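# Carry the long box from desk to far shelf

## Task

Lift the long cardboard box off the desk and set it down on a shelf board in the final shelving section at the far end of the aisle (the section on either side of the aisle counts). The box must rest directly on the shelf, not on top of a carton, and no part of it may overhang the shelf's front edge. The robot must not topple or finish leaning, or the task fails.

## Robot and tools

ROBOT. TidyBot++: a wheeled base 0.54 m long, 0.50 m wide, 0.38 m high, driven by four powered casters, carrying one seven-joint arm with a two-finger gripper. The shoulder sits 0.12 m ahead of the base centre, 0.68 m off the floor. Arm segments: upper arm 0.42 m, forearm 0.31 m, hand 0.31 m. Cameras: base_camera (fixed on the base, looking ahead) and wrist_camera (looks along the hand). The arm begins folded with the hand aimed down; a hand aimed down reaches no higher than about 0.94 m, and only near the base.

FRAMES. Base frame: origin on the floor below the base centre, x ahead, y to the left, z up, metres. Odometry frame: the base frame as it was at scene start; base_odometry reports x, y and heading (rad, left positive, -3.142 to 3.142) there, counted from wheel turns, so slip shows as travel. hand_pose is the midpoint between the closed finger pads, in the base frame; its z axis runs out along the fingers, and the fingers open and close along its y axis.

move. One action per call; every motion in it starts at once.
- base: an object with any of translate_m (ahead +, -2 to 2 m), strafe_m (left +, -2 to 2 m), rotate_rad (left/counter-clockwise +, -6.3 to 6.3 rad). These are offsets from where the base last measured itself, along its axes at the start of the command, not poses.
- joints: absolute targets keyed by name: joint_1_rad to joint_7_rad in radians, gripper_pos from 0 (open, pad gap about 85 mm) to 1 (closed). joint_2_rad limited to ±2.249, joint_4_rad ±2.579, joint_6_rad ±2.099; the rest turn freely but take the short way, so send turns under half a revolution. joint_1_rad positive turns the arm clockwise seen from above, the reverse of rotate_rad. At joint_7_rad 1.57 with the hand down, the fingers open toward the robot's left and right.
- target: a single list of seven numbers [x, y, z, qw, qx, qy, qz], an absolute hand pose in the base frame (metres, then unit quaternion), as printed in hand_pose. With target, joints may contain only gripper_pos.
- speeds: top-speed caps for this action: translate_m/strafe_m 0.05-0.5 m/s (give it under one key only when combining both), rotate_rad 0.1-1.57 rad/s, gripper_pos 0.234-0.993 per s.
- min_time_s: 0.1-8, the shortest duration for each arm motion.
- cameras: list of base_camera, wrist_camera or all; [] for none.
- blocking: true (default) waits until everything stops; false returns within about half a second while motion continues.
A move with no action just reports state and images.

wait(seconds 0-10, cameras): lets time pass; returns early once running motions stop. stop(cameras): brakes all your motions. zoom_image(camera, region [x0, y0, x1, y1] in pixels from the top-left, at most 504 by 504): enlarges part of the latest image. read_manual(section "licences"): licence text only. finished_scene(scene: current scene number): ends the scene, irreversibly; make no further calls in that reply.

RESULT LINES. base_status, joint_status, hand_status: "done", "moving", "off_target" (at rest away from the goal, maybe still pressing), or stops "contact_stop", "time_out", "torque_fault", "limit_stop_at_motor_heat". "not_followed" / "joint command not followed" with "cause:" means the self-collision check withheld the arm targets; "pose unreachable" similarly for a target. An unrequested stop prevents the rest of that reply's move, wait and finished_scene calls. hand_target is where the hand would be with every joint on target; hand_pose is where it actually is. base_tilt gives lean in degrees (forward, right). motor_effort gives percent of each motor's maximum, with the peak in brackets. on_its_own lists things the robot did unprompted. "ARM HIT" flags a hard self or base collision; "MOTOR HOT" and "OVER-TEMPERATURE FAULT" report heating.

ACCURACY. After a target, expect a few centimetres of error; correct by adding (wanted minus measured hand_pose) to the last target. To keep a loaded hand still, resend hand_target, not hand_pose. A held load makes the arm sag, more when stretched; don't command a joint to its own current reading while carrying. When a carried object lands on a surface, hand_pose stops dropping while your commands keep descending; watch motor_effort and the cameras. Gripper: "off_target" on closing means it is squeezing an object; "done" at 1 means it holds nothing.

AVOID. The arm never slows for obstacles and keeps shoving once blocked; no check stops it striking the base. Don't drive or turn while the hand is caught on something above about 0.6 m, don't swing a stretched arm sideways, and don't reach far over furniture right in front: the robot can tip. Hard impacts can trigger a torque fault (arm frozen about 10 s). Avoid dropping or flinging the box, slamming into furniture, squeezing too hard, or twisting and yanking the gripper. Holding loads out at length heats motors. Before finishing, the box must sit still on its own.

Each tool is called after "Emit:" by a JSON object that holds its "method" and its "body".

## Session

Emit:
{"method": "move", "body": {"joints": {"joint_6_rad": 0.45}, "cameras": ["all"]}}

Scene clock: 1.97 s.
move: done
base_odometry: x=+0.000 y=+0.000 heading=+0.000
base_tilt: forward=-0.4 right=-0.1
base_status: not commanded
joint_positions: joint_1_rad=-0.018 joint_2_rad=-0.397 joint_3_rad=+3.148 joint_4_rad=-2.511 joint_5_rad=+0.020 joint_6_rad=+0.398 joint_7_rad=+1.620 gripper_pos=+0.000
joint_status: all done
motor_effort: joint_1_rad=+0(1) joint_2_rad=-5(5) joint_3_rad=+0(1) joint_4_rad=+17(17) joint_5_rad=+0(1) joint_6_rad=+9(9) joint_7_rad=+1(1)
hand_pose: x=+0.5333 y=+0.0084 z=+0.8623 quat_wxyz=(+0.014, +0.756, +0.032, +0.654)
hand_target: x=+0.5350 y=+0.0087 z=+0.8777 quat_wxyz=(+0.015, +0.739, +0.032, +0.673)
hand_status: not commanded
pictures: base_camera, wrist_camera
Images, in order (width x height): base_camera 644x364, wrist_camera 644x476.

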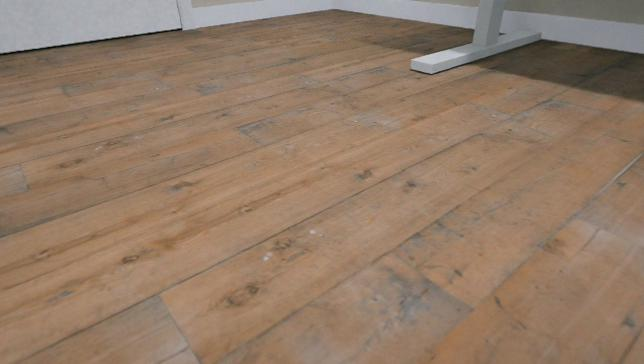

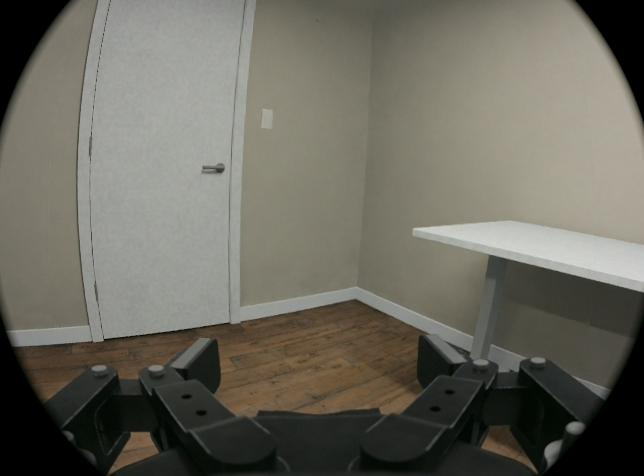

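Emit:
{"method": "move", "body": {"base": {"rotate_rad": -0.85}, "cameras": ["all"]}}

Emit:
{"method": "move", "body": {"base": {"rotate_rad": -2.2}, "cameras": ["all"]}}

Scene clock: 5.40 s.
move: done
base_odometry: x=+0.000 y=+0.000 heading=-0.849
base_tilt: forward=-0.4 right=-0.1
base_status: done
joint_positions: joint_1_rad=-0.018 joint_2_rad=-0.397 joint_3_rad=+3.148 joint_4_rad=-2.511 joint_5_rad=+0.020 joint_6_rad=+0.399 joint_7_rad=+1.620 gripper_pos=+0.000
joint_status: not commanded
motor_effort: joint_1_rad=+0(2) joint_2_rad=-4(6) joint_3_rad=+0(1) joint_4_rad=+17(17) joint_5_rad=+0(1) joint_6_rad=+9(10) joint_7_rad=+1(1)
hand_pose: x=+0.5333 y=+0.0083 z=+0.8624 quat_wxyz=(+0.014, +0.756, +0.032, +0.654)
hand_target: x=+0.5350 y=+0.0087 z=+0.8777 quat_wxyz=(+0.015, +0.739, +0.032, +0.673)
hand_status: not commanded
pictures: base_camera, wrist_camera
Images, in order (width x height): base_camera 644x364, wrist_camera 644x476.

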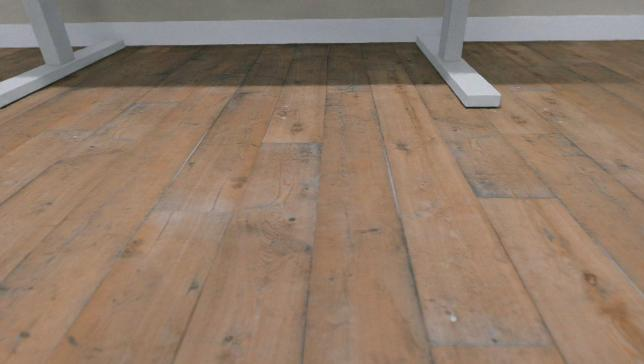

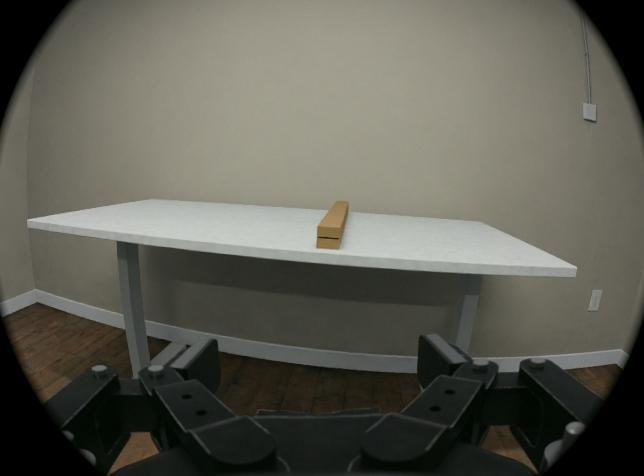

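Scene clock: 8.10 s.
move: done
base_odometry: x=+0.000 y=+0.000 heading=-3.049
base_tilt: forward=-0.4 right=-0.1
base_status: done
joint_positions: joint_1_rad=-0.018 joint_2_rad=-0.397 joint_3_rad=+3.148 joint_4_rad=-2.511 joint_5_rad=+0.020 joint_6_rad=+0.399 joint_7_rad=+1.620 gripper_pos=+0.000
joint_status: not commanded
motor_effort: joint_1_rad=+1(2) joint_2_rad=-5(6) joint_3_rad=+0(1) joint_4_rad=+16(17) joint_5_rad=+0(1) joint_6_rad=+9(10) joint_7_rad=+1(1)
hand_pose: x=+0.5333 y=+0.0084 z=+0.8624 quat_wxyz=(+0.014, +0.756, +0.032, +0.654)
hand_target: x=+0.5350 y=+0.0087 z=+0.8777 quat_wxyz=(+0.015, +0.739, +0.032, +0.673)
hand_status: not commanded
pictures: base_camera, wrist_camera
Images, in order (width x height): base_camera 644x364, wrist_camera 644x476.

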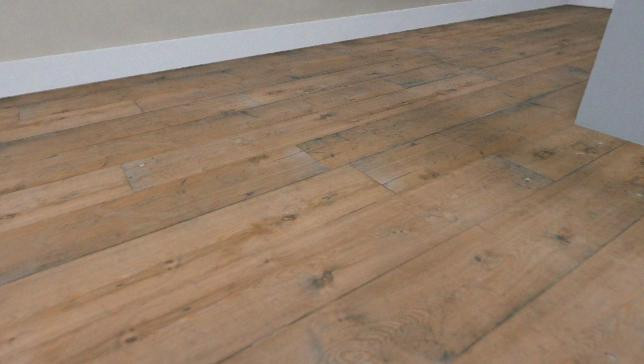

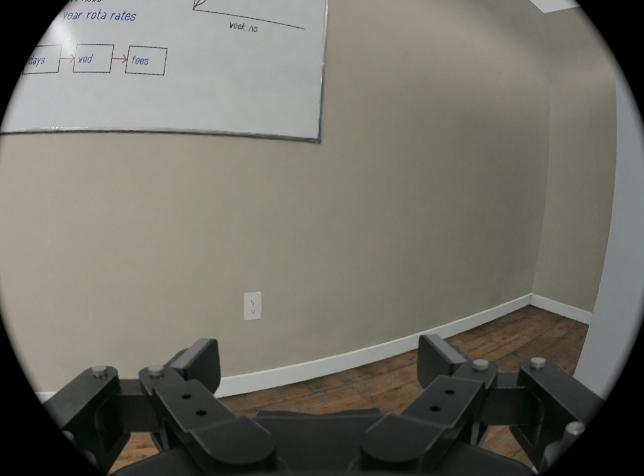

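Emit:
{"method": "move", "body": {"base": {"rotate_rad": -1.04}, "cameras": ["all"]}}

Scene clock: 12.80 s.
move: done
base_odometry: x=+0.000 y=+0.000 heading=+2.195
base_tilt: forward=-0.4 right=-0.1
base_status: done
joint_positions: joint_1_rad=-0.018 joint_2_rad=-0.397 joint_3_rad=+3.148 joint_4_rad=-2.511 joint_5_rad=+0.020 joint_6_rad=+0.399 joint_7_rad=+1.620 gripper_pos=+0.000
joint_status: not commanded
motor_effort: joint_1_rad=+0(2) joint_2_rad=-5(6) joint_3_rad=+0(1) joint_4_rad=+17(17) joint_5_rad=+0(1) joint_6_rad=+9(10) joint_7_rad=+1(1)
hand_pose: x=+0.5333 y=+0.0083 z=+0.8624 quat_wxyz=(+0.014, +0.756, +0.032, +0.654)
hand_target: x=+0.5350 y=+0.0087 z=+0.8777 quat_wxyz=(+0.015, +0.739, +0.032, +0.673)
hand_status: not commanded
pictures: base_camera, wrist_camera
Images, in order (width x height): base_camera 644x364, wrist_camera 644x476.

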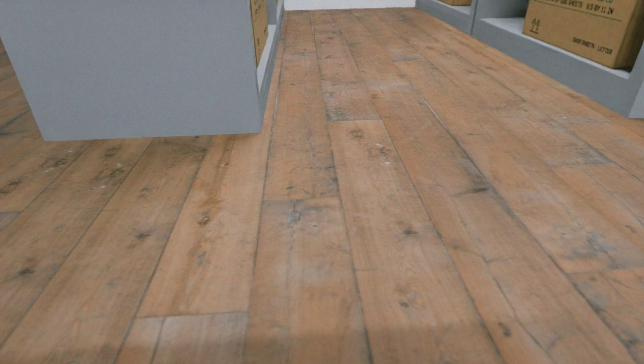

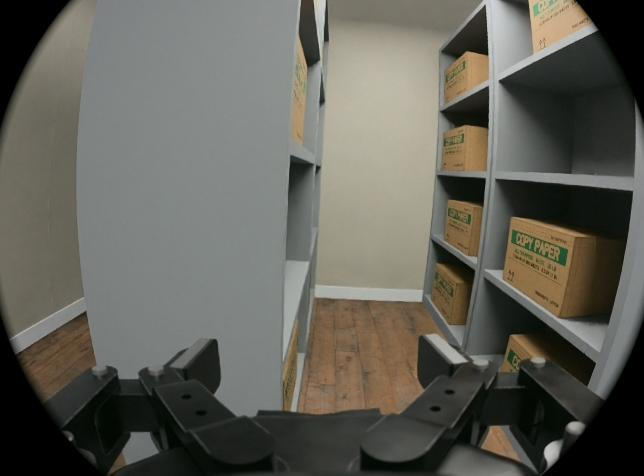

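Emit:
{"method": "move", "body": {"base": {"strafe_m": -0.45}, "joints": {"joint_1_rad": 0.0, "joint_2_rad": 0.0, "joint_3_rad": 3.14, "joint_4_rad": -1.22, "joint_5_rad": 0.0, "joint_6_rad": -0.45, "joint_7_rad": 1.57}, "cameras": ["all"]}}

Emit:
{"method": "zoom_image", "body": {"camera": "wrist_camera", "region": [120, 0, 520, 400]}}

Scene clock: 20.43 s.
move: done
base_odometry: x=+0.365 y=+0.263 heading=+2.195
base_tilt: forward=-0.4 right=-0.1
base_status: done
joint_positions: joint_1_rad=-0.014 joint_2_rad=-0.025 joint_3_rad=+3.149 joint_4_rad=-1.251 joint_5_rad=+0.020 joint_6_rad=-0.385 joint_7_rad=+1.612 gripper_pos=+0.000
joint_status: all done
motor_effort: joint_1_rad=+0(2) joint_2_rad=-18(19) joint_3_rad=+0(3) joint_4_rad=+18(20) joint_5_rad=+0(1) joint_6_rad=+9(11) joint_7_rad=+0(2)
hand_pose: x=+0.7157 y=+0.0031 z=+1.1960 quat_wxyz=(+0.021, +0.721, +0.021, +0.692)
hand_target: x=+0.7240 y=+0.0023 z=+1.1798 quat_wxyz=(-0.001, +0.741, +0.000, +0.671)
hand_status: not commanded
pictures: base_camera, wrist_camera
Images, in order (width x height): base_camera 644x364, wrist_camera 644x476.

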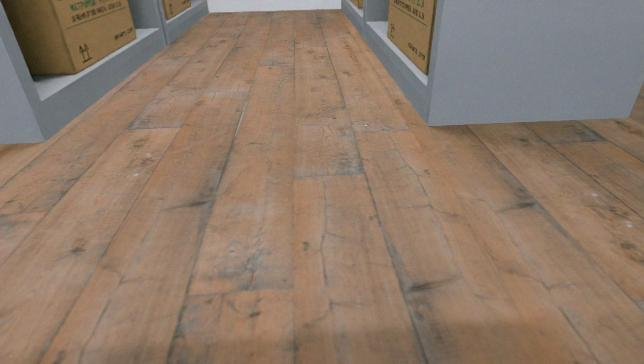

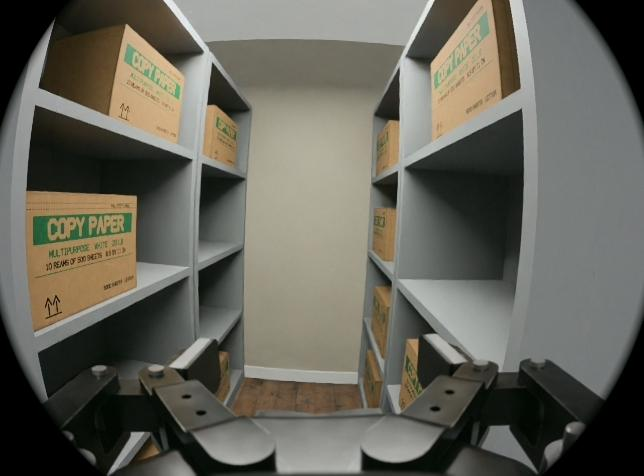

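Scaled by 1.260.

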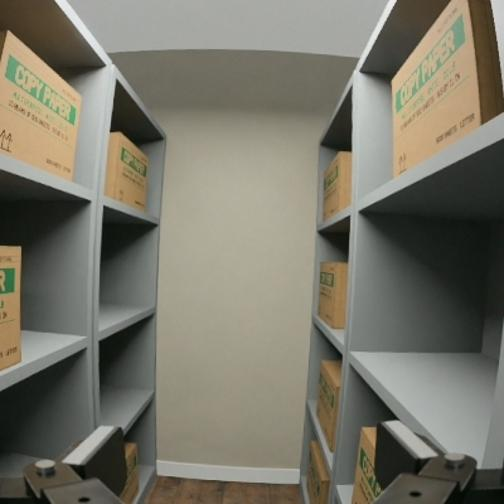

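Emit:
{"method": "move", "body": {"base": {"translate_m": -0.494, "strafe_m": 0.341, "rotate_rad": -3.115}, "joints": {"joint_6_rad": -0.87}, "cameras": ["all"]}}

Scene clock: 35.23 s.
move: done
base_odometry: x=+0.377 y=-0.337 heading=-0.920
base_tilt: forward=-0.4 right=-0.1
base_status: done
joint_positions: joint_1_rad=+0.000 joint_2_rad=-0.003 joint_3_rad=+3.146 joint_4_rad=-1.243 joint_5_rad=+0.017 joint_6_rad=-0.808 joint_7_rad=+1.611 gripper_pos=+0.000
joint_status: all done
motor_effort: joint_1_rad=+0(3) joint_2_rad=-18(22) joint_3_rad=+0(3) joint_4_rad=+17(20) joint_5_rad=+0(1) joint_6_rad=+8(10) joint_7_rad=+1(1)
hand_pose: x=+0.6914 y=-0.0047 z=+1.0618 quat_wxyz=(+0.020, +0.854, +0.017, +0.520)
hand_target: x=+0.6845 y=+0.0023 z=+1.0561 quat_wxyz=(-0.001, +0.865, +0.000, +0.502)
hand_status: not commanded
pictures: base_camera, wrist_camera
Images, in order (width x height): base_camera 644x364, wrist_camera 644x476.

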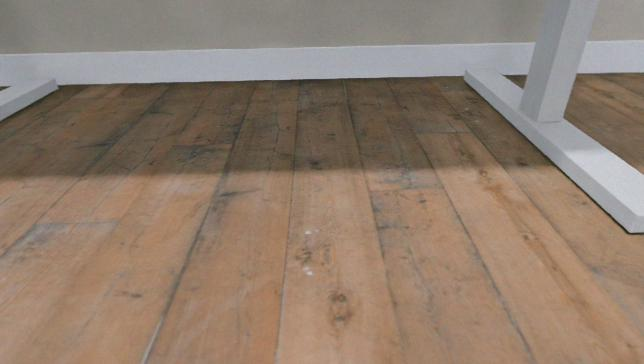

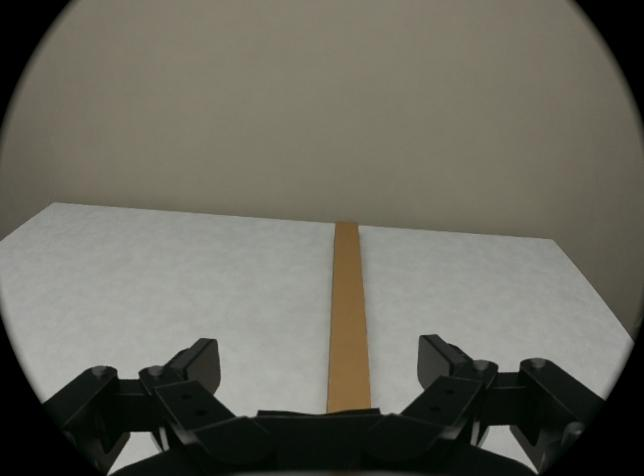

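Emit:
{"method": "move", "body": {"base": {"rotate_rad": -0.055, "translate_m": 0.235}, "speeds": {"translate_m": 0.3}, "joints": {"joint_1_rad": 0.0, "joint_2_rad": 0.424, "joint_3_rad": 3.14, "joint_4_rad": -0.611, "joint_5_rad": 0.0, "joint_6_rad": -1.67, "joint_7_rad": 1.57}, "min_time_s": 2.5, "cameras": ["wrist_camera"]}}

Scene clock: 53.87 s.
move: done
base_odometry: x=+0.520 y=-0.524 heading=-0.976
base_tilt: forward=-0.4 right=-0.1
base_status: done
joint_positions: joint_1_rad=+0.003 joint_2_rad=+0.404 joint_3_rad=+3.145 joint_4_rad=-0.640 joint_5_rad=+0.016 joint_6_rad=-1.613 joint_7_rad=+1.611 gripper_pos=+0.000
joint_status: all done
motor_effort: joint_1_rad=+0(3) joint_2_rad=-28(30) joint_3_rad=-1(2) joint_4_rad=+15(19) joint_5_rad=+0(2) joint_6_rad=+3(10) joint_7_rad=+1(1)
hand_pose: x=+0.7011 y=-0.0072 z=+0.9517 quat_wxyz=(+0.014, +0.971, +0.014, +0.240)
hand_target: x=+0.6940 y=+0.0020 z=+0.9437 quat_wxyz=(-0.001, +0.976, +0.000, +0.217)
hand_status: not commanded
Images, in order (width x height): wrist_camera 644x476.

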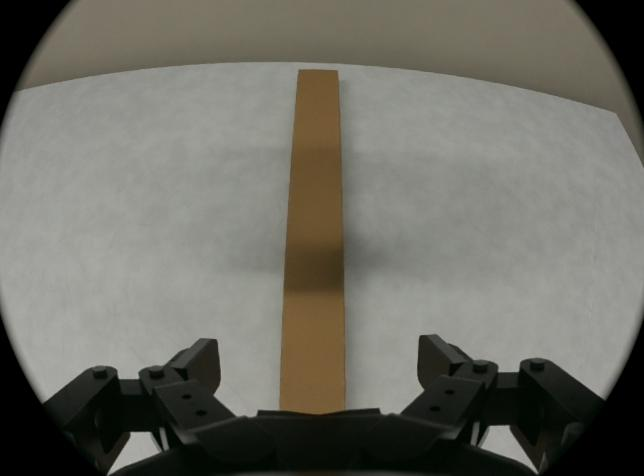

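Emit:
{"method": "move", "body": {"joints": {"joint_1_rad": -0.02, "joint_2_rad": 0.305, "joint_3_rad": 3.14, "joint_4_rad": -1.19, "joint_5_rad": 0.0, "joint_6_rad": -1.165, "joint_7_rad": 1.57}, "min_time_s": 3, "cameras": ["wrist_camera"]}}

Scene clock: 61.43 s.
move: done
base_odometry: x=+0.520 y=-0.524 heading=-0.976
base_tilt: forward=-0.3 right=-0.1
base_status: not commanded
joint_positions: joint_1_rad=+0.001 joint_2_rad=+0.366 joint_3_rad=+3.145 joint_4_rad=-1.164 joint_5_rad=+0.016 joint_6_rad=-1.218 joint_7_rad=+1.611 gripper_pos=+0.000
joint_status: all done
motor_effort: joint_1_rad=+0(2) joint_2_rad=-29(31) joint_3_rad=-1(2) joint_4_rad=+16(17) joint_5_rad=+0(1) joint_6_rad=+3(5) joint_7_rad=+0(2)
hand_pose: x=+0.7033 y=-0.0054 z=+0.8005 quat_wxyz=(+0.013, +0.980, +0.019, +0.196)
hand_target: x=+0.7028 y=+0.0139 z=+0.8311 quat_wxyz=(-0.003, +0.971, +0.010, +0.238)
hand_status: not commanded
Images, in order (width x height): wrist_camera 644x476.

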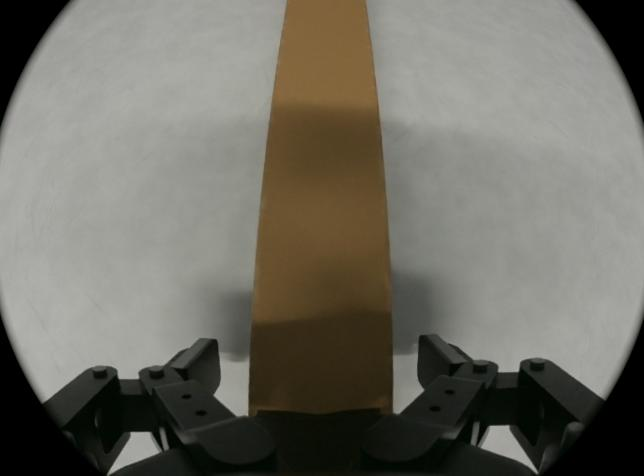

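Emit:
{"method": "move", "body": {"joints": {"joint_4_rad": -1.095, "joint_6_rad": -1.29}, "min_time_s": 1, "cameras": ["wrist_camera"]}}

Scene clock: 65.33 s.
move: done
base_odometry: x=+0.520 y=-0.524 heading=-0.976
base_tilt: forward=-0.3 right=-0.1
base_status: not commanded
joint_positions: joint_1_rad=+0.001 joint_2_rad=+0.363 joint_3_rad=+3.145 joint_4_rad=-1.123 joint_5_rad=+0.016 joint_6_rad=-1.241 joint_7_rad=+1.611 gripper_pos=+0.000
joint_status: all done
motor_effort: joint_1_rad=+1(1) joint_2_rad=-28(29) joint_3_rad=-1(1) joint_4_rad=+16(17) joint_5_rad=+0(0) joint_6_rad=+3(5) joint_7_rad=+1(1)
hand_pose: x=+0.7072 y=-0.0055 z=+0.8170 quat_wxyz=(+0.013, +0.978, +0.019, +0.206)
hand_target: x=+0.6908 y=+0.0136 z=+0.8565 quat_wxyz=(-0.003, +0.975, +0.010, +0.224)
hand_status: not commanded
Images, in order (width x height): wrist_camera 644x476.

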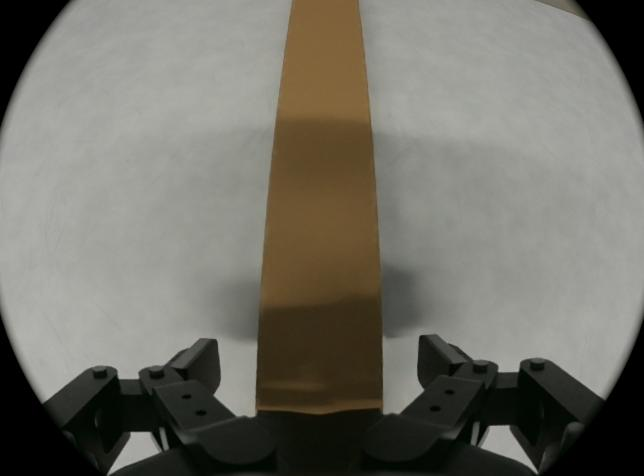

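Emit:
{"method": "move", "body": {"joints": {"gripper_pos": 0.46}, "speeds": {"gripper_pos": 0.234}, "cameras": ["wrist_camera"]}}

Scene clock: 71.23 s.
move: done
base_odometry: x=+0.520 y=-0.524 heading=-0.976
base_tilt: forward=-0.4 right=-0.1
base_status: not commanded
joint_positions: joint_1_rad=+0.000 joint_2_rad=+0.363 joint_3_rad=+3.145 joint_4_rad=-1.123 joint_5_rad=+0.016 joint_6_rad=-1.241 joint_7_rad=+1.611 gripper_pos=+0.456
joint_status: all done
motor_effort: joint_1_rad=+0(1) joint_2_rad=-28(29) joint_3_rad=-1(1) joint_4_rad=+16(17) joint_5_rad=+0(1) joint_6_rad=+3(5) joint_7_rad=+0(2)
hand_pose: x=+0.7071 y=-0.0054 z=+0.8173 quat_wxyz=(+0.013, +0.978, +0.019, +0.206)
hand_target: x=+0.6908 y=+0.0136 z=+0.8565 quat_wxyz=(-0.003, +0.975, +0.010, +0.224)
hand_status: not commanded
Images, in order (width x height): wrist_camera 644x476.

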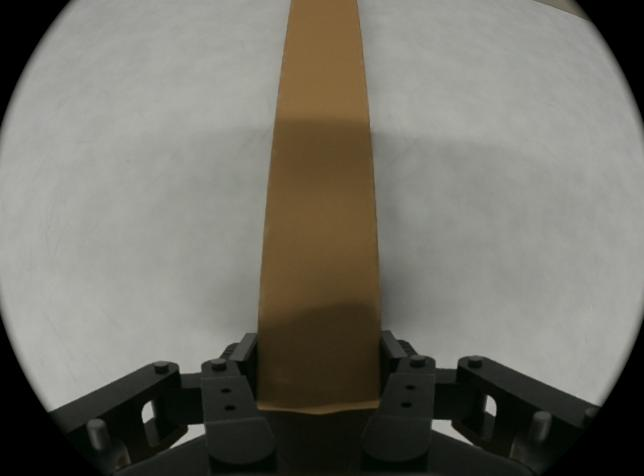

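Emit:
{"method": "move", "body": {"joints": {"joint_4_rad": -0.88, "joint_6_rad": -1.48}, "min_time_s": 2}}

Emit:
{"method": "move", "body": {"base": {"translate_m": -0.582, "strafe_m": 0.323, "rotate_rad": 3.13}, "speeds": {"rotate_rad": 1.0}, "cameras": ["all"]}}

Scene clock: 86.13 s.
move: done
base_odometry: x=+0.520 y=-0.524 heading=-0.976
base_tilt: forward=-0.4 right=-0.1
base_status: not commanded
joint_positions: joint_1_rad=+0.000 joint_2_rad=+0.362 joint_3_rad=+3.145 joint_4_rad=-0.911 joint_5_rad=+0.016 joint_6_rad=-1.425 joint_7_rad=+1.611 gripper_pos=+0.456
joint_status: all done
motor_effort: joint_1_rad=+1(1) joint_2_rad=-29(30) joint_3_rad=-1(1) joint_4_rad=+16(18) joint_5_rad=+0(1) joint_6_rad=+4(6) joint_7_rad=+0(1)
hand_pose: x=+0.7021 y=-0.0055 z=+0.8861 quat_wxyz=(+0.013, +0.975, +0.017, +0.219)
hand_target: x=+0.6792 y=+0.0133 z=+0.9248 quat_wxyz=(-0.003, +0.972, +0.010, +0.236)
hand_status: not commanded
pictures: none

Scene clock: 90.50 s.
move: done
base_odometry: x=+0.461 y=+0.139 heading=+2.154
base_tilt: forward=-0.4 right=-0.1
base_status: done
joint_positions: joint_1_rad=-0.023 joint_2_rad=+0.361 joint_3_rad=+3.141 joint_4_rad=-0.910 joint_5_rad=+0.012 joint_6_rad=-1.427 joint_7_rad=+1.611 gripper_pos=+0.456
joint_status: not commanded
motor_effort: joint_1_rad=+1(5) joint_2_rad=-29(33) joint_3_rad=-1(3) joint_4_rad=+16(17) joint_5_rad=+0(2) joint_6_rad=+4(5) joint_7_rad=+0(2)
hand_pose: x=+0.7014 y=+0.0112 z=+0.8867 quat_wxyz=(+0.008, +0.975, +0.031, +0.219)
hand_target: x=+0.6792 y=+0.0133 z=+0.9248 quat_wxyz=(-0.003, +0.972, +0.010, +0.236)
hand_status: not commanded
pictures: base_camera, wrist_camera
Images, in order (width x height): base_camera 644x364, wrist_camera 644x476.

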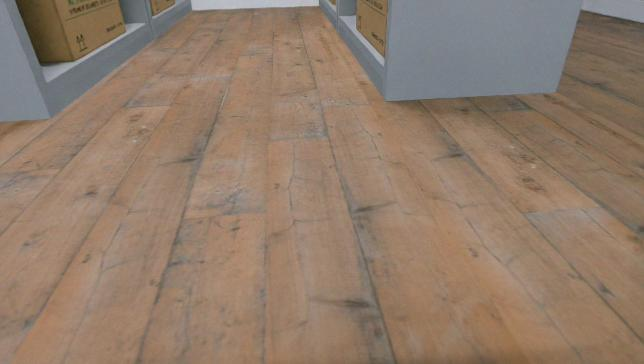

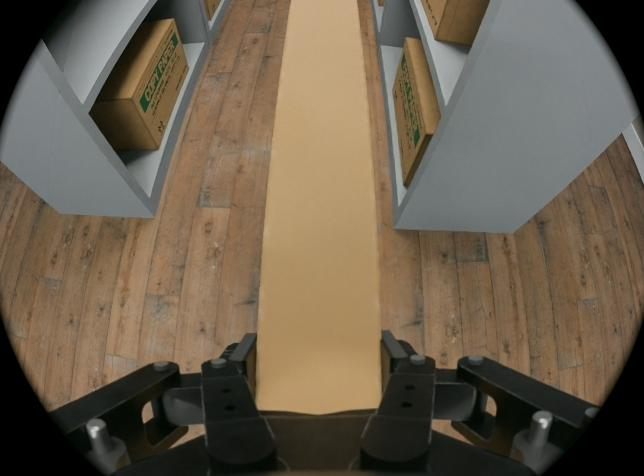

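Emit:
{"method": "move", "body": {"base": {"rotate_rad": 0.03, "strafe_m": 0.03}, "speeds": {"strafe_m": 0.1}, "joints": {"joint_1_rad": -0.19, "joint_2_rad": 0.85, "joint_3_rad": 2.253, "joint_4_rad": -1.35, "joint_5_rad": 0.83, "joint_6_rad": -1.65, "joint_7_rad": 0.54}, "min_time_s": 2.5}}

Emit:
{"method": "move", "body": {"joints": {"joint_1_rad": -0.428, "joint_2_rad": 1.222, "joint_3_rad": 1.319, "joint_4_rad": -1.615, "joint_5_rad": 1.628, "joint_6_rad": -1.968, "joint_7_rad": -0.404}, "min_time_s": 2.5, "cameras": ["all"]}}

Scene clock: 102.97 s.
move: done
base_odometry: x=+0.436 y=+0.122 heading=+2.185
base_tilt: forward=-0.4 right=-0.1
base_status: done
joint_positions: joint_1_rad=-0.177 joint_2_rad=+0.831 joint_3_rad=+2.274 joint_4_rad=-1.327 joint_5_rad=+0.786 joint_6_rad=-1.597 joint_7_rad=+0.583 gripper_pos=+0.456
joint_status: all done
motor_effort: joint_1_rad=+0(5) joint_2_rad=-33(35) joint_3_rad=-8(8) joint_4_rad=+10(17) joint_5_rad=+2(2) joint_6_rad=-3(5) joint_7_rad=+1(2)
hand_pose: x=+0.5571 y=+0.2018 z=+0.5873 quat_wxyz=(+0.180, +0.982, +0.049, -0.020)
hand_target: x=+0.5480 y=+0.1916 z=+0.5847 quat_wxyz=(+0.215, +0.975, +0.051, -0.022)
hand_status: not commanded
pictures: none

Scene clock: 106.10 s.
move: done
base_odometry: x=+0.436 y=+0.122 heading=+2.185
base_tilt: forward=-0.4 right=-0.2
base_status: not commanded
joint_positions: joint_1_rad=-0.411 joint_2_rad=+1.197 joint_3_rad=+1.345 joint_4_rad=-1.593 joint_5_rad=+1.583 joint_6_rad=-1.917 joint_7_rad=-0.361 gripper_pos=+0.456
joint_status: all done
motor_effort: joint_1_rad=+1(2) joint_2_rad=-31(34) joint_3_rad=-13(13) joint_4_rad=+4(10) joint_5_rad=+4(4) joint_6_rad=-1(5) joint_7_rad=+1(1)
hand_pose: x=+0.4508 y=+0.4224 z=+0.6243 quat_wxyz=(-0.017, +0.979, +0.022, +0.203)
hand_target: x=+0.4509 y=+0.4205 z=+0.6244 quat_wxyz=(-0.017, +0.976, +0.011, +0.218)
hand_status: not commanded
pictures: base_camera, wrist_camera
Images, in order (width x height): base_camera 644x364, wrist_camera 644x476.

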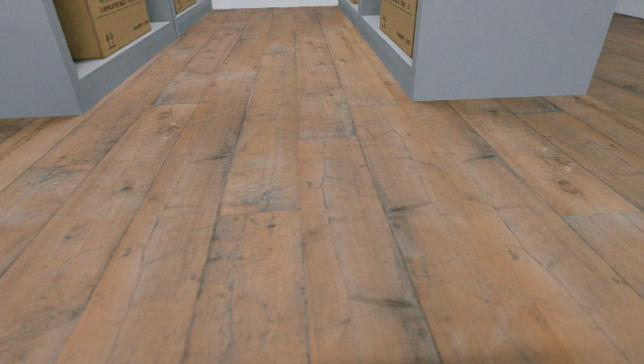

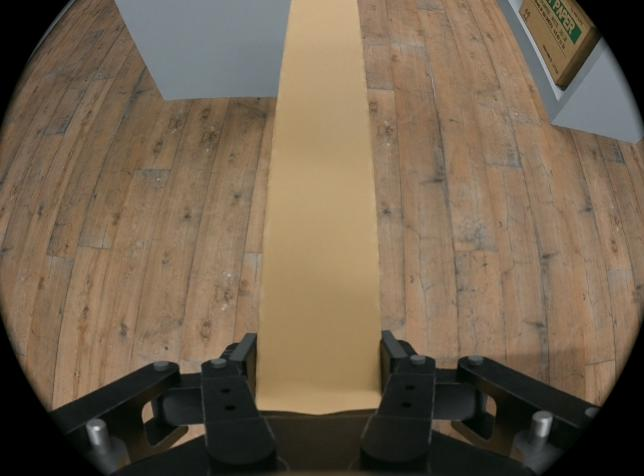

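Emit:
{"method": "move", "body": {"base": {"translate_m": 1.2}, "speeds": {"translate_m": 0.45}, "cameras": ["all"]}}

Scene clock: 116.00 s.
move: done
base_odometry: x=-0.256 y=+1.103 heading=+2.186
base_tilt: forward=-0.3 right=-0.1
base_status: done
joint_positions: joint_1_rad=-0.422 joint_2_rad=+1.204 joint_3_rad=+1.341 joint_4_rad=-1.598 joint_5_rad=+1.590 joint_6_rad=-1.920 joint_7_rad=-0.362 gripper_pos=+0.456
joint_status: not commanded
motor_effort: joint_1_rad=+1(3) joint_2_rad=-31(33) joint_3_rad=-13(13) joint_4_rad=+5(6) joint_5_rad=+3(4) joint_6_rad=-1(2) joint_7_rad=+1(1)
hand_pose: x=+0.4463 y=+0.4257 z=+0.6222 quat_wxyz=(-0.018, +0.979, +0.029, +0.203)
hand_target: x=+0.4509 y=+0.4205 z=+0.6244 quat_wxyz=(-0.017, +0.976, +0.011, +0.218)
hand_status: not commanded
pictures: base_camera, wrist_camera
Images, in order (width x height): base_camera 644x364, wrist_camera 644x476.

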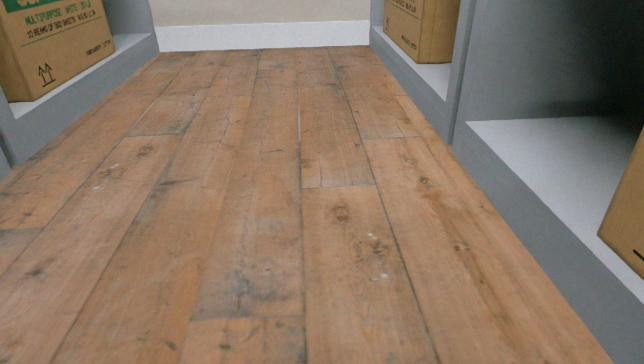

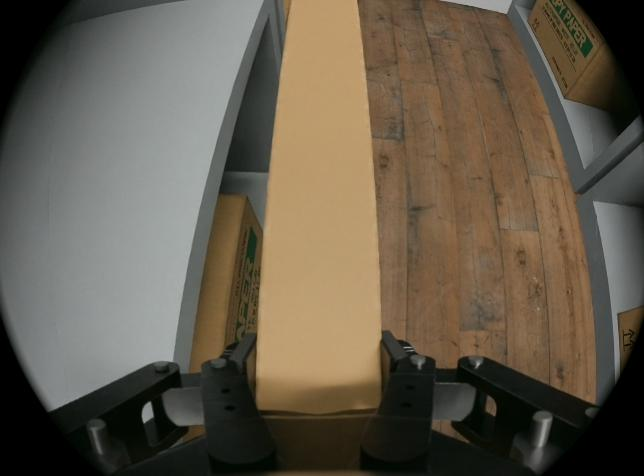

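Emit:
{"method": "move", "body": {"base": {"translate_m": 0.97}, "speeds": {"translate_m": 0.35}, "cameras": ["all"]}}

Scene clock: 124.97 s.
move: done
base_odometry: x=-0.816 y=+1.895 heading=+2.186
base_tilt: forward=-0.4 right=-0.1
base_status: done
joint_positions: joint_1_rad=-0.426 joint_2_rad=+1.206 joint_3_rad=+1.340 joint_4_rad=-1.600 joint_5_rad=+1.591 joint_6_rad=-1.921 joint_7_rad=-0.362 gripper_pos=+0.456
joint_status: not commanded
motor_effort: joint_1_rad=+0(3) joint_2_rad=-31(33) joint_3_rad=-13(13) joint_4_rad=+4(6) joint_5_rad=+4(4) joint_6_rad=-1(2) joint_7_rad=+1(1)
hand_pose: x=+0.4446 y=+0.4268 z=+0.6217 quat_wxyz=(-0.019, +0.978, +0.031, +0.203)
hand_target: x=+0.4509 y=+0.4205 z=+0.6244 quat_wxyz=(-0.017, +0.976, +0.011, +0.218)
hand_status: not commanded
pictures: base_camera, wrist_camera
Images, in order (width x height): base_camera 644x364, wrist_camera 644x476.

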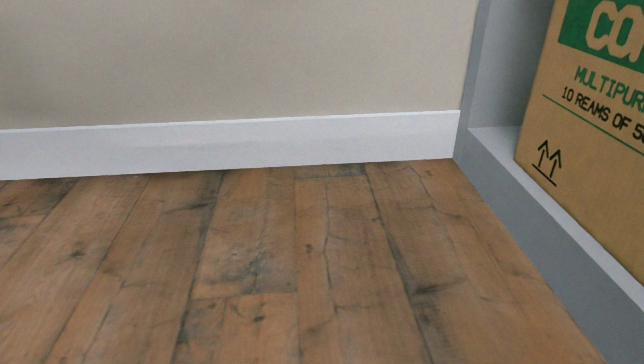

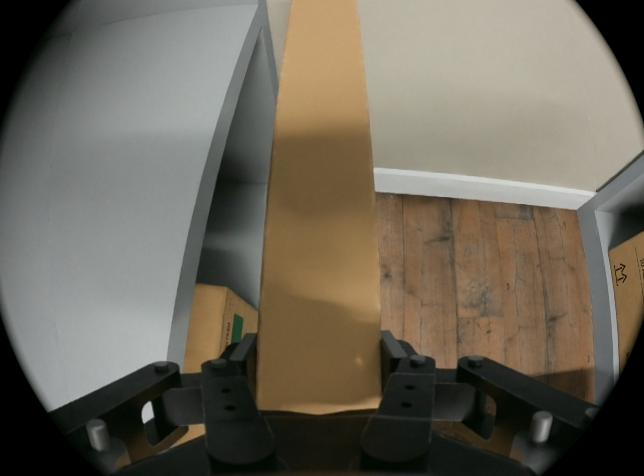

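Emit:
{"method": "move", "body": {"base": {"rotate_rad": -0.06}, "joints": {"joint_1_rad": -0.428, "joint_2_rad": 1.25, "joint_3_rad": 1.375, "joint_4_rad": -1.635, "joint_5_rad": 1.645, "joint_6_rad": -1.875, "joint_7_rad": -0.419}, "min_time_s": 1.5, "cameras": ["wrist_camera"]}}

Scene clock: 139.20 s.
move: done
base_odometry: x=-0.816 y=+1.895 heading=+2.126
base_tilt: forward=-0.3 right=-0.1
base_status: done
joint_positions: joint_1_rad=-0.421 joint_2_rad=+1.227 joint_3_rad=+1.358 joint_4_rad=-1.613 joint_5_rad=+1.601 joint_6_rad=-1.919 joint_7_rad=-0.377 gripper_pos=+0.456
joint_status: all done
motor_effort: joint_1_rad=+0(4) joint_2_rad=-32(34) joint_3_rad=-13(13) joint_4_rad=+4(6) joint_5_rad=+4(4) joint_6_rad=-1(3) joint_7_rad=+0(2)
hand_pose: x=+0.4484 y=+0.4224 z=+0.6076 quat_wxyz=(-0.011, +0.979, +0.026, +0.203)
hand_target: x=+0.4476 y=+0.4370 z=+0.5940 quat_wxyz=(-0.032, +0.978, +0.018, +0.208)
hand_status: not commanded
Images, in order (width x height): wrist_camera 644x476.

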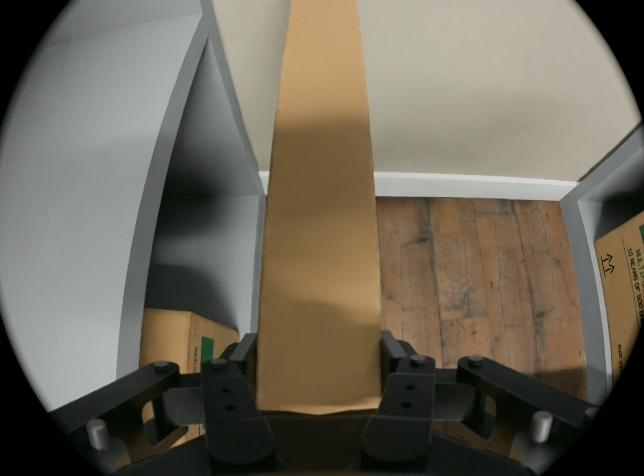

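Emit:
{"method": "move", "body": {"base": {"strafe_m": 0.13}, "speeds": {"strafe_m": 0.15}, "cameras": ["wrist_camera"]}}

Scene clock: 145.77 s.
move: done
base_odometry: x=-0.927 y=+1.827 heading=+2.125
base_tilt: forward=-0.4 right=-0.1
base_status: done
joint_positions: joint_1_rad=-0.421 joint_2_rad=+1.229 joint_3_rad=+1.362 joint_4_rad=-1.615 joint_5_rad=+1.603 joint_6_rad=-1.919 joint_7_rad=-0.389 gripper_pos=+0.456
joint_status: not commanded
motor_effort: joint_1_rad=-1(2) joint_2_rad=-32(33) joint_3_rad=-13(14) joint_4_rad=+4(5) joint_5_rad=+4(4) joint_6_rad=+0(2) joint_7_rad=+2(3)
hand_pose: x=+0.4490 y=+0.4217 z=+0.6054 quat_wxyz=(-0.010, +0.979, +0.020, +0.203)
hand_target: x=+0.4476 y=+0.4370 z=+0.5940 quat_wxyz=(-0.032, +0.978, +0.018, +0.208)
hand_status: not commanded
Images, in order (width x height): wrist_camera 644x476.

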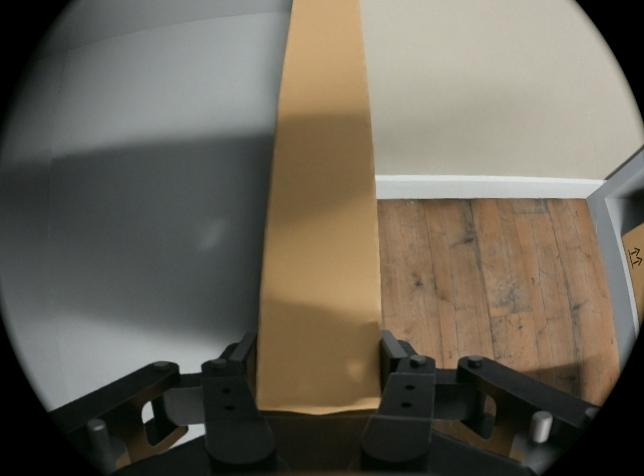

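Emit:
{"method": "move", "body": {"base": {"strafe_m": 0.095}, "speeds": {"strafe_m": 0.15}, "cameras": ["wrist_camera", "base_camera"]}}

Scene clock: 152.50 s.
move: done
base_odometry: x=-1.008 y=+1.777 heading=+2.125
base_tilt: forward=-0.4 right=-0.1
base_status: done
joint_positions: joint_1_rad=-0.410 joint_2_rad=+1.237 joint_3_rad=+1.379 joint_4_rad=-1.616 joint_5_rad=+1.603 joint_6_rad=-1.919 joint_7_rad=-0.452 gripper_pos=+0.456
joint_status: not commanded
motor_effort: joint_1_rad=-6(7) joint_2_rad=-33(34) joint_3_rad=-16(17) joint_4_rad=+2(5) joint_5_rad=+10(10) joint_6_rad=+8(10) joint_7_rad=+10(11)
hand_pose: x=+0.4558 y=+0.4148 z=+0.5978 quat_wxyz=(-0.006, +0.979, -0.016, +0.203)
hand_target: x=+0.4476 y=+0.4370 z=+0.5940 quat_wxyz=(-0.032, +0.978, +0.018, +0.208)
hand_status: not commanded
pictures: base_camera, wrist_camera
Images, in order (width x height): base_camera 644x364, wrist_camera 644x476.

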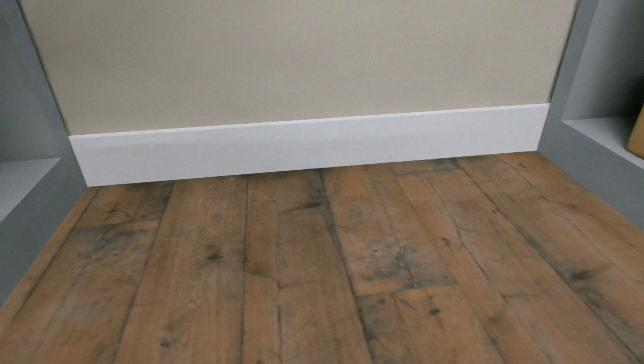

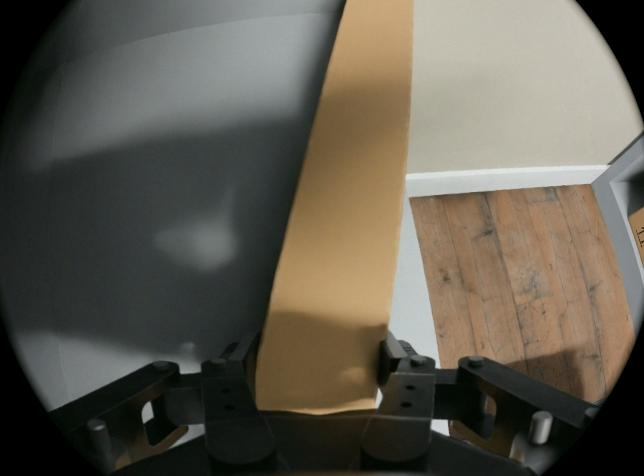

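Emit:
{"method": "move", "body": {"base": {"strafe_m": -0.1}, "speeds": {"strafe_m": 0.15}, "cameras": ["wrist_camera"]}}

Scene clock: 157.13 s.
move: done
base_odometry: x=-0.923 y=+1.830 heading=+2.125
base_tilt: forward=-0.3 right=-0.1
base_status: done
joint_positions: joint_1_rad=-0.417 joint_2_rad=+1.237 joint_3_rad=+1.379 joint_4_rad=-1.619 joint_5_rad=+1.621 joint_6_rad=-1.897 joint_7_rad=-0.433 gripper_pos=+0.456
joint_status: not commanded
motor_effort: joint_1_rad=+0(5) joint_2_rad=-31(34) joint_3_rad=-12(16) joint_4_rad=+4(5) joint_5_rad=+4(10) joint_6_rad=-1(8) joint_7_rad=+1(10)
hand_pose: x=+0.4543 y=+0.4250 z=+0.5985 quat_wxyz=(-0.018, +0.978, -0.003, +0.206)
hand_target: x=+0.4476 y=+0.4370 z=+0.5940 quat_wxyz=(-0.032, +0.978, +0.018, +0.208)
hand_status: not commanded
Images, in order (width x height): wrist_camera 644x476.

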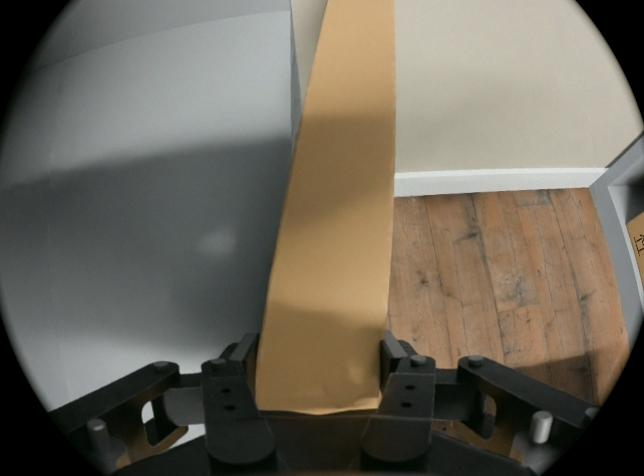

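Emit:
{"method": "move", "body": {"base": {"strafe_m": -0.06}, "speeds": {"strafe_m": 0.15}, "joints": {"joint_1_rad": -0.428, "joint_2_rad": 1.205, "joint_3_rad": 1.319, "joint_4_rad": -1.605, "joint_5_rad": 1.61, "joint_6_rad": -1.968, "joint_7_rad": -0.36}, "min_time_s": 1.5, "cameras": ["wrist_camera"]}}

Emit:
{"method": "move", "body": {"base": {"rotate_rad": 0.15, "translate_m": -0.04}, "speeds": {"rotate_rad": 0.15, "translate_m": 0.06}, "cameras": ["wrist_camera", "base_camera"]}}

Scene clock: 199.00 s.
move: done
base_odometry: x=-0.872 y=+1.861 heading=+2.125
base_tilt: forward=-0.4 right=-0.1
base_status: done
joint_positions: joint_1_rad=-0.420 joint_2_rad=+1.237 joint_3_rad=+1.345 joint_4_rad=-1.619 joint_5_rad=+1.621 joint_6_rad=-1.918 joint_7_rad=-0.402 gripper_pos=+0.456
joint_status: all done
motor_effort: joint_1_rad=+0(3) joint_2_rad=-32(34) joint_3_rad=-13(14) joint_4_rad=+4(5) joint_5_rad=+4(5) joint_6_rad=-1(3) joint_7_rad=+0(1)
hand_pose: x=+0.4496 y=+0.4260 z=+0.6077 quat_wxyz=(-0.021, +0.978, +0.015, +0.205)
hand_target: x=+0.4492 y=+0.4195 z=+0.6311 quat_wxyz=(-0.011, +0.976, +0.030, +0.217)
hand_status: not commanded
Images, in order (width x height): wrist_camera 644x476.

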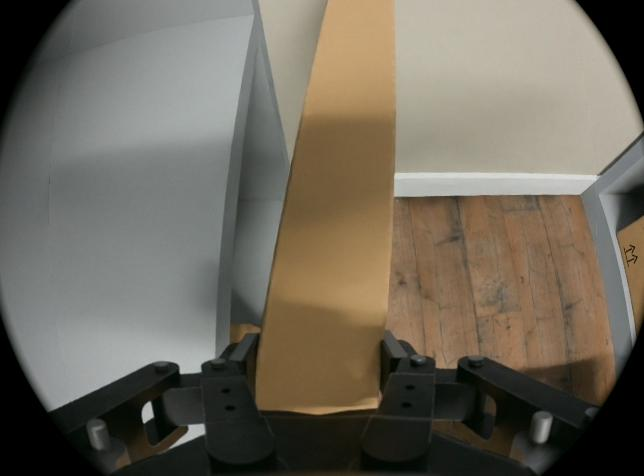

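Scene clock: 200.43 s.
move: done
base_odometry: x=-0.851 y=+1.827 heading=+2.276
base_tilt: forward=-0.4 right=-0.1
base_status: done
joint_positions: joint_1_rad=-0.427 joint_2_rad=+1.237 joint_3_rad=+1.343 joint_4_rad=-1.619 joint_5_rad=+1.621 joint_6_rad=-1.922 joint_7_rad=-0.402 gripper_pos=+0.456
joint_status: not commanded
motor_effort: joint_1_rad=-1(4) joint_2_rad=-32(34) joint_3_rad=-13(14) joint_4_rad=+4(5) joint_5_rad=+4(4) joint_6_rad=-1(2) joint_7_rad=+0(1)
hand_pose: x=+0.4470 y=+0.4274 z=+0.6084 quat_wxyz=(-0.021, +0.978, +0.018, +0.205)
hand_target: x=+0.4492 y=+0.4195 z=+0.6311 quat_wxyz=(-0.011, +0.976, +0.030, +0.217)
hand_status: not commanded
pictures: base_camera, wrist_camera
Images, in order (width x height): base_camera 644x364, wrist_camera 644x476.

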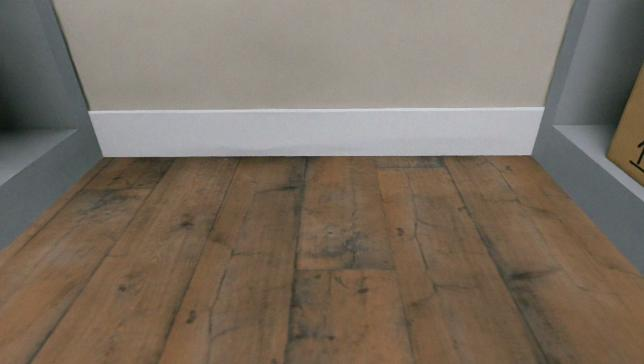

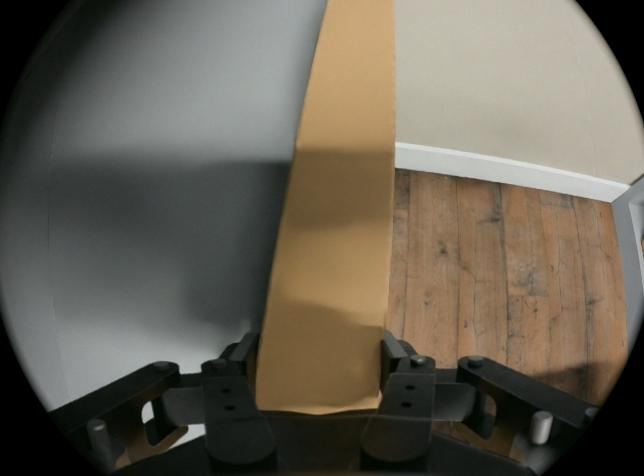

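Emit:
{"method": "move", "body": {"base": {"strafe_m": 0.09, "translate_m": 0.02}, "speeds": {"strafe_m": 0.12}, "cameras": ["wrist_camera"]}}

Scene clock: 209.30 s.
move: done
base_odometry: x=-0.932 y=+1.784 heading=+2.277
base_tilt: forward=-0.3 right=-0.1
base_status: done
joint_positions: joint_1_rad=-0.427 joint_2_rad=+1.237 joint_3_rad=+1.342 joint_4_rad=-1.619 joint_5_rad=+1.621 joint_6_rad=-1.924 joint_7_rad=-0.402 gripper_pos=+0.456
joint_status: not commanded
motor_effort: joint_1_rad=+0(3) joint_2_rad=-32(33) joint_3_rad=-13(13) joint_4_rad=+4(5) joint_5_rad=+4(4) joint_6_rad=-2(2) joint_7_rad=+0(1)
hand_pose: x=+0.4470 y=+0.4272 z=+0.6087 quat_wxyz=(-0.021, +0.978, +0.018, +0.205)
hand_target: x=+0.4492 y=+0.4195 z=+0.6311 quat_wxyz=(-0.011, +0.976, +0.030, +0.217)
hand_status: not commanded
Images, in order (width x height): wrist_camera 644x476.

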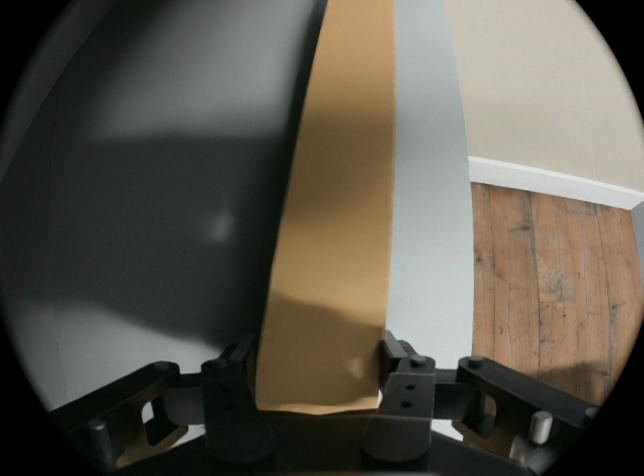

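Emit:
{"method": "move", "body": {"joints": {"joint_1_rad": -0.428, "joint_2_rad": 1.295, "joint_3_rad": 1.383, "joint_4_rad": -1.66, "joint_5_rad": 1.675, "joint_6_rad": -1.875, "joint_7_rad": -0.455}, "min_time_s": 2, "cameras": ["wrist_camera"]}}

Scene clock: 219.63 s.
move: done
base_odometry: x=-0.932 y=+1.784 heading=+2.277
base_tilt: forward=-0.4 right=-0.2
base_status: not commanded
joint_positions: joint_1_rad=-0.427 joint_2_rad=+1.273 joint_3_rad=+1.366 joint_4_rad=-1.639 joint_5_rad=+1.632 joint_6_rad=-1.921 joint_7_rad=-0.418 gripper_pos=+0.456
joint_status: all done
motor_effort: joint_1_rad=+1(2) joint_2_rad=-32(33) joint_3_rad=-13(14) joint_4_rad=+4(5) joint_5_rad=+3(4) joint_6_rad=-1(3) joint_7_rad=+1(2)
hand_pose: x=+0.4469 y=+0.4224 z=+0.5856 quat_wxyz=(-0.009, +0.980, +0.017, +0.200)
hand_target: x=+0.4473 y=+0.4356 z=+0.5721 quat_wxyz=(-0.031, +0.978, +0.009, +0.204)
hand_status: not commanded
Images, in order (width x height): wrist_camera 644x476.

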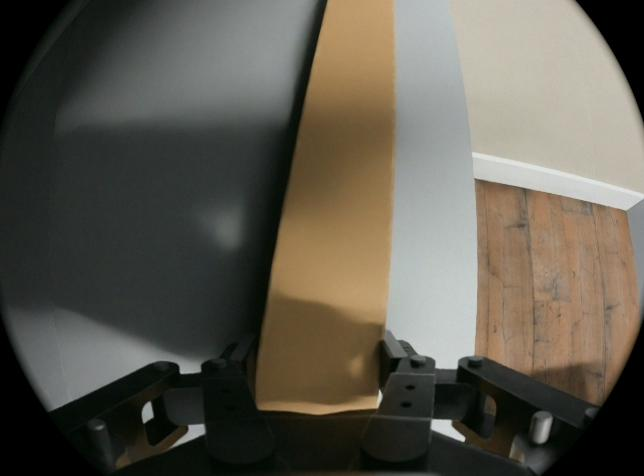

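Emit:
{"method": "move", "body": {"joints": {"joint_1_rad": -0.428, "joint_2_rad": 1.308, "joint_3_rad": 1.392, "joint_4_rad": -1.67, "joint_5_rad": 1.684, "joint_6_rad": -1.868, "joint_7_rad": -0.463}, "min_time_s": 1}}

Emit:
{"method": "move", "body": {"joints": {"joint_1_rad": -0.428, "joint_2_rad": 1.32, "joint_3_rad": 1.40, "joint_4_rad": -1.68, "joint_5_rad": 1.692, "joint_6_rad": -1.86, "joint_7_rad": -0.47}, "min_time_s": 1, "cameras": ["wrist_camera"]}}

Scene clock: 225.60 s.
move: done
base_odometry: x=-0.932 y=+1.784 heading=+2.277
base_tilt: forward=-0.3 right=-0.1
base_status: not commanded
joint_positions: joint_1_rad=-0.427 joint_2_rad=+1.277 joint_3_rad=+1.370 joint_4_rad=-1.648 joint_5_rad=+1.640 joint_6_rad=-1.921 joint_7_rad=-0.422 gripper_pos=+0.456
joint_status: all done
motor_effort: joint_1_rad=+0(2) joint_2_rad=-30(33) joint_3_rad=-12(14) joint_4_rad=+3(5) joint_5_rad=+4(4) joint_6_rad=+0(2) joint_7_rad=+1(2)
hand_pose: x=+0.4474 y=+0.4219 z=+0.5829 quat_wxyz=(-0.008, +0.979, +0.019, +0.204)
hand_target: x=+0.4466 y=+0.4357 z=+0.5637 quat_wxyz=(-0.030, +0.979, +0.010, +0.203)
hand_status: not commanded
pictures: none

Scene clock: 226.90 s.
move: done
base_odometry: x=-0.932 y=+1.784 heading=+2.277
base_tilt: forward=-0.4 right=-0.2
base_status: not commanded
joint_positions: joint_1_rad=-0.427 joint_2_rad=+1.277 joint_3_rad=+1.371 joint_4_rad=-1.658 joint_5_rad=+1.647 joint_6_rad=-1.911 joint_7_rad=-0.430 gripper_pos=+0.456
joint_status: all done
motor_effort: joint_1_rad=+1(2) joint_2_rad=-28(31) joint_3_rad=-11(13) joint_4_rad=+4(5) joint_5_rad=+4(4) joint_6_rad=+0(2) joint_7_rad=+1(1)
hand_pose: x=+0.4461 y=+0.4246 z=+0.5823 quat_wxyz=(-0.015, +0.978, +0.020, +0.206)
hand_target: x=+0.4454 y=+0.4360 z=+0.5559 quat_wxyz=(-0.031, +0.979, +0.011, +0.202)
hand_status: not commanded
Images, in order (width x height): wrist_camera 644x476.

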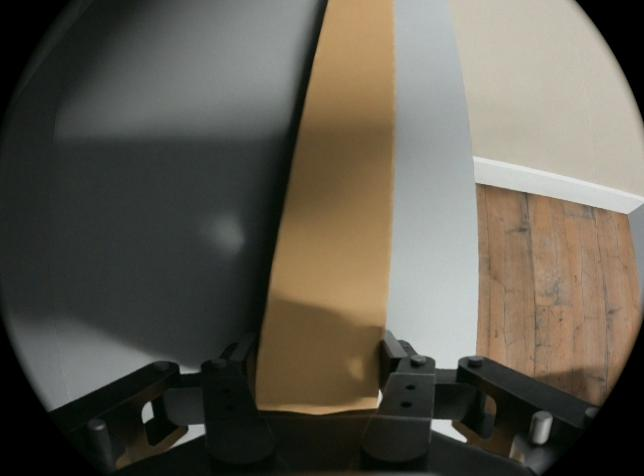

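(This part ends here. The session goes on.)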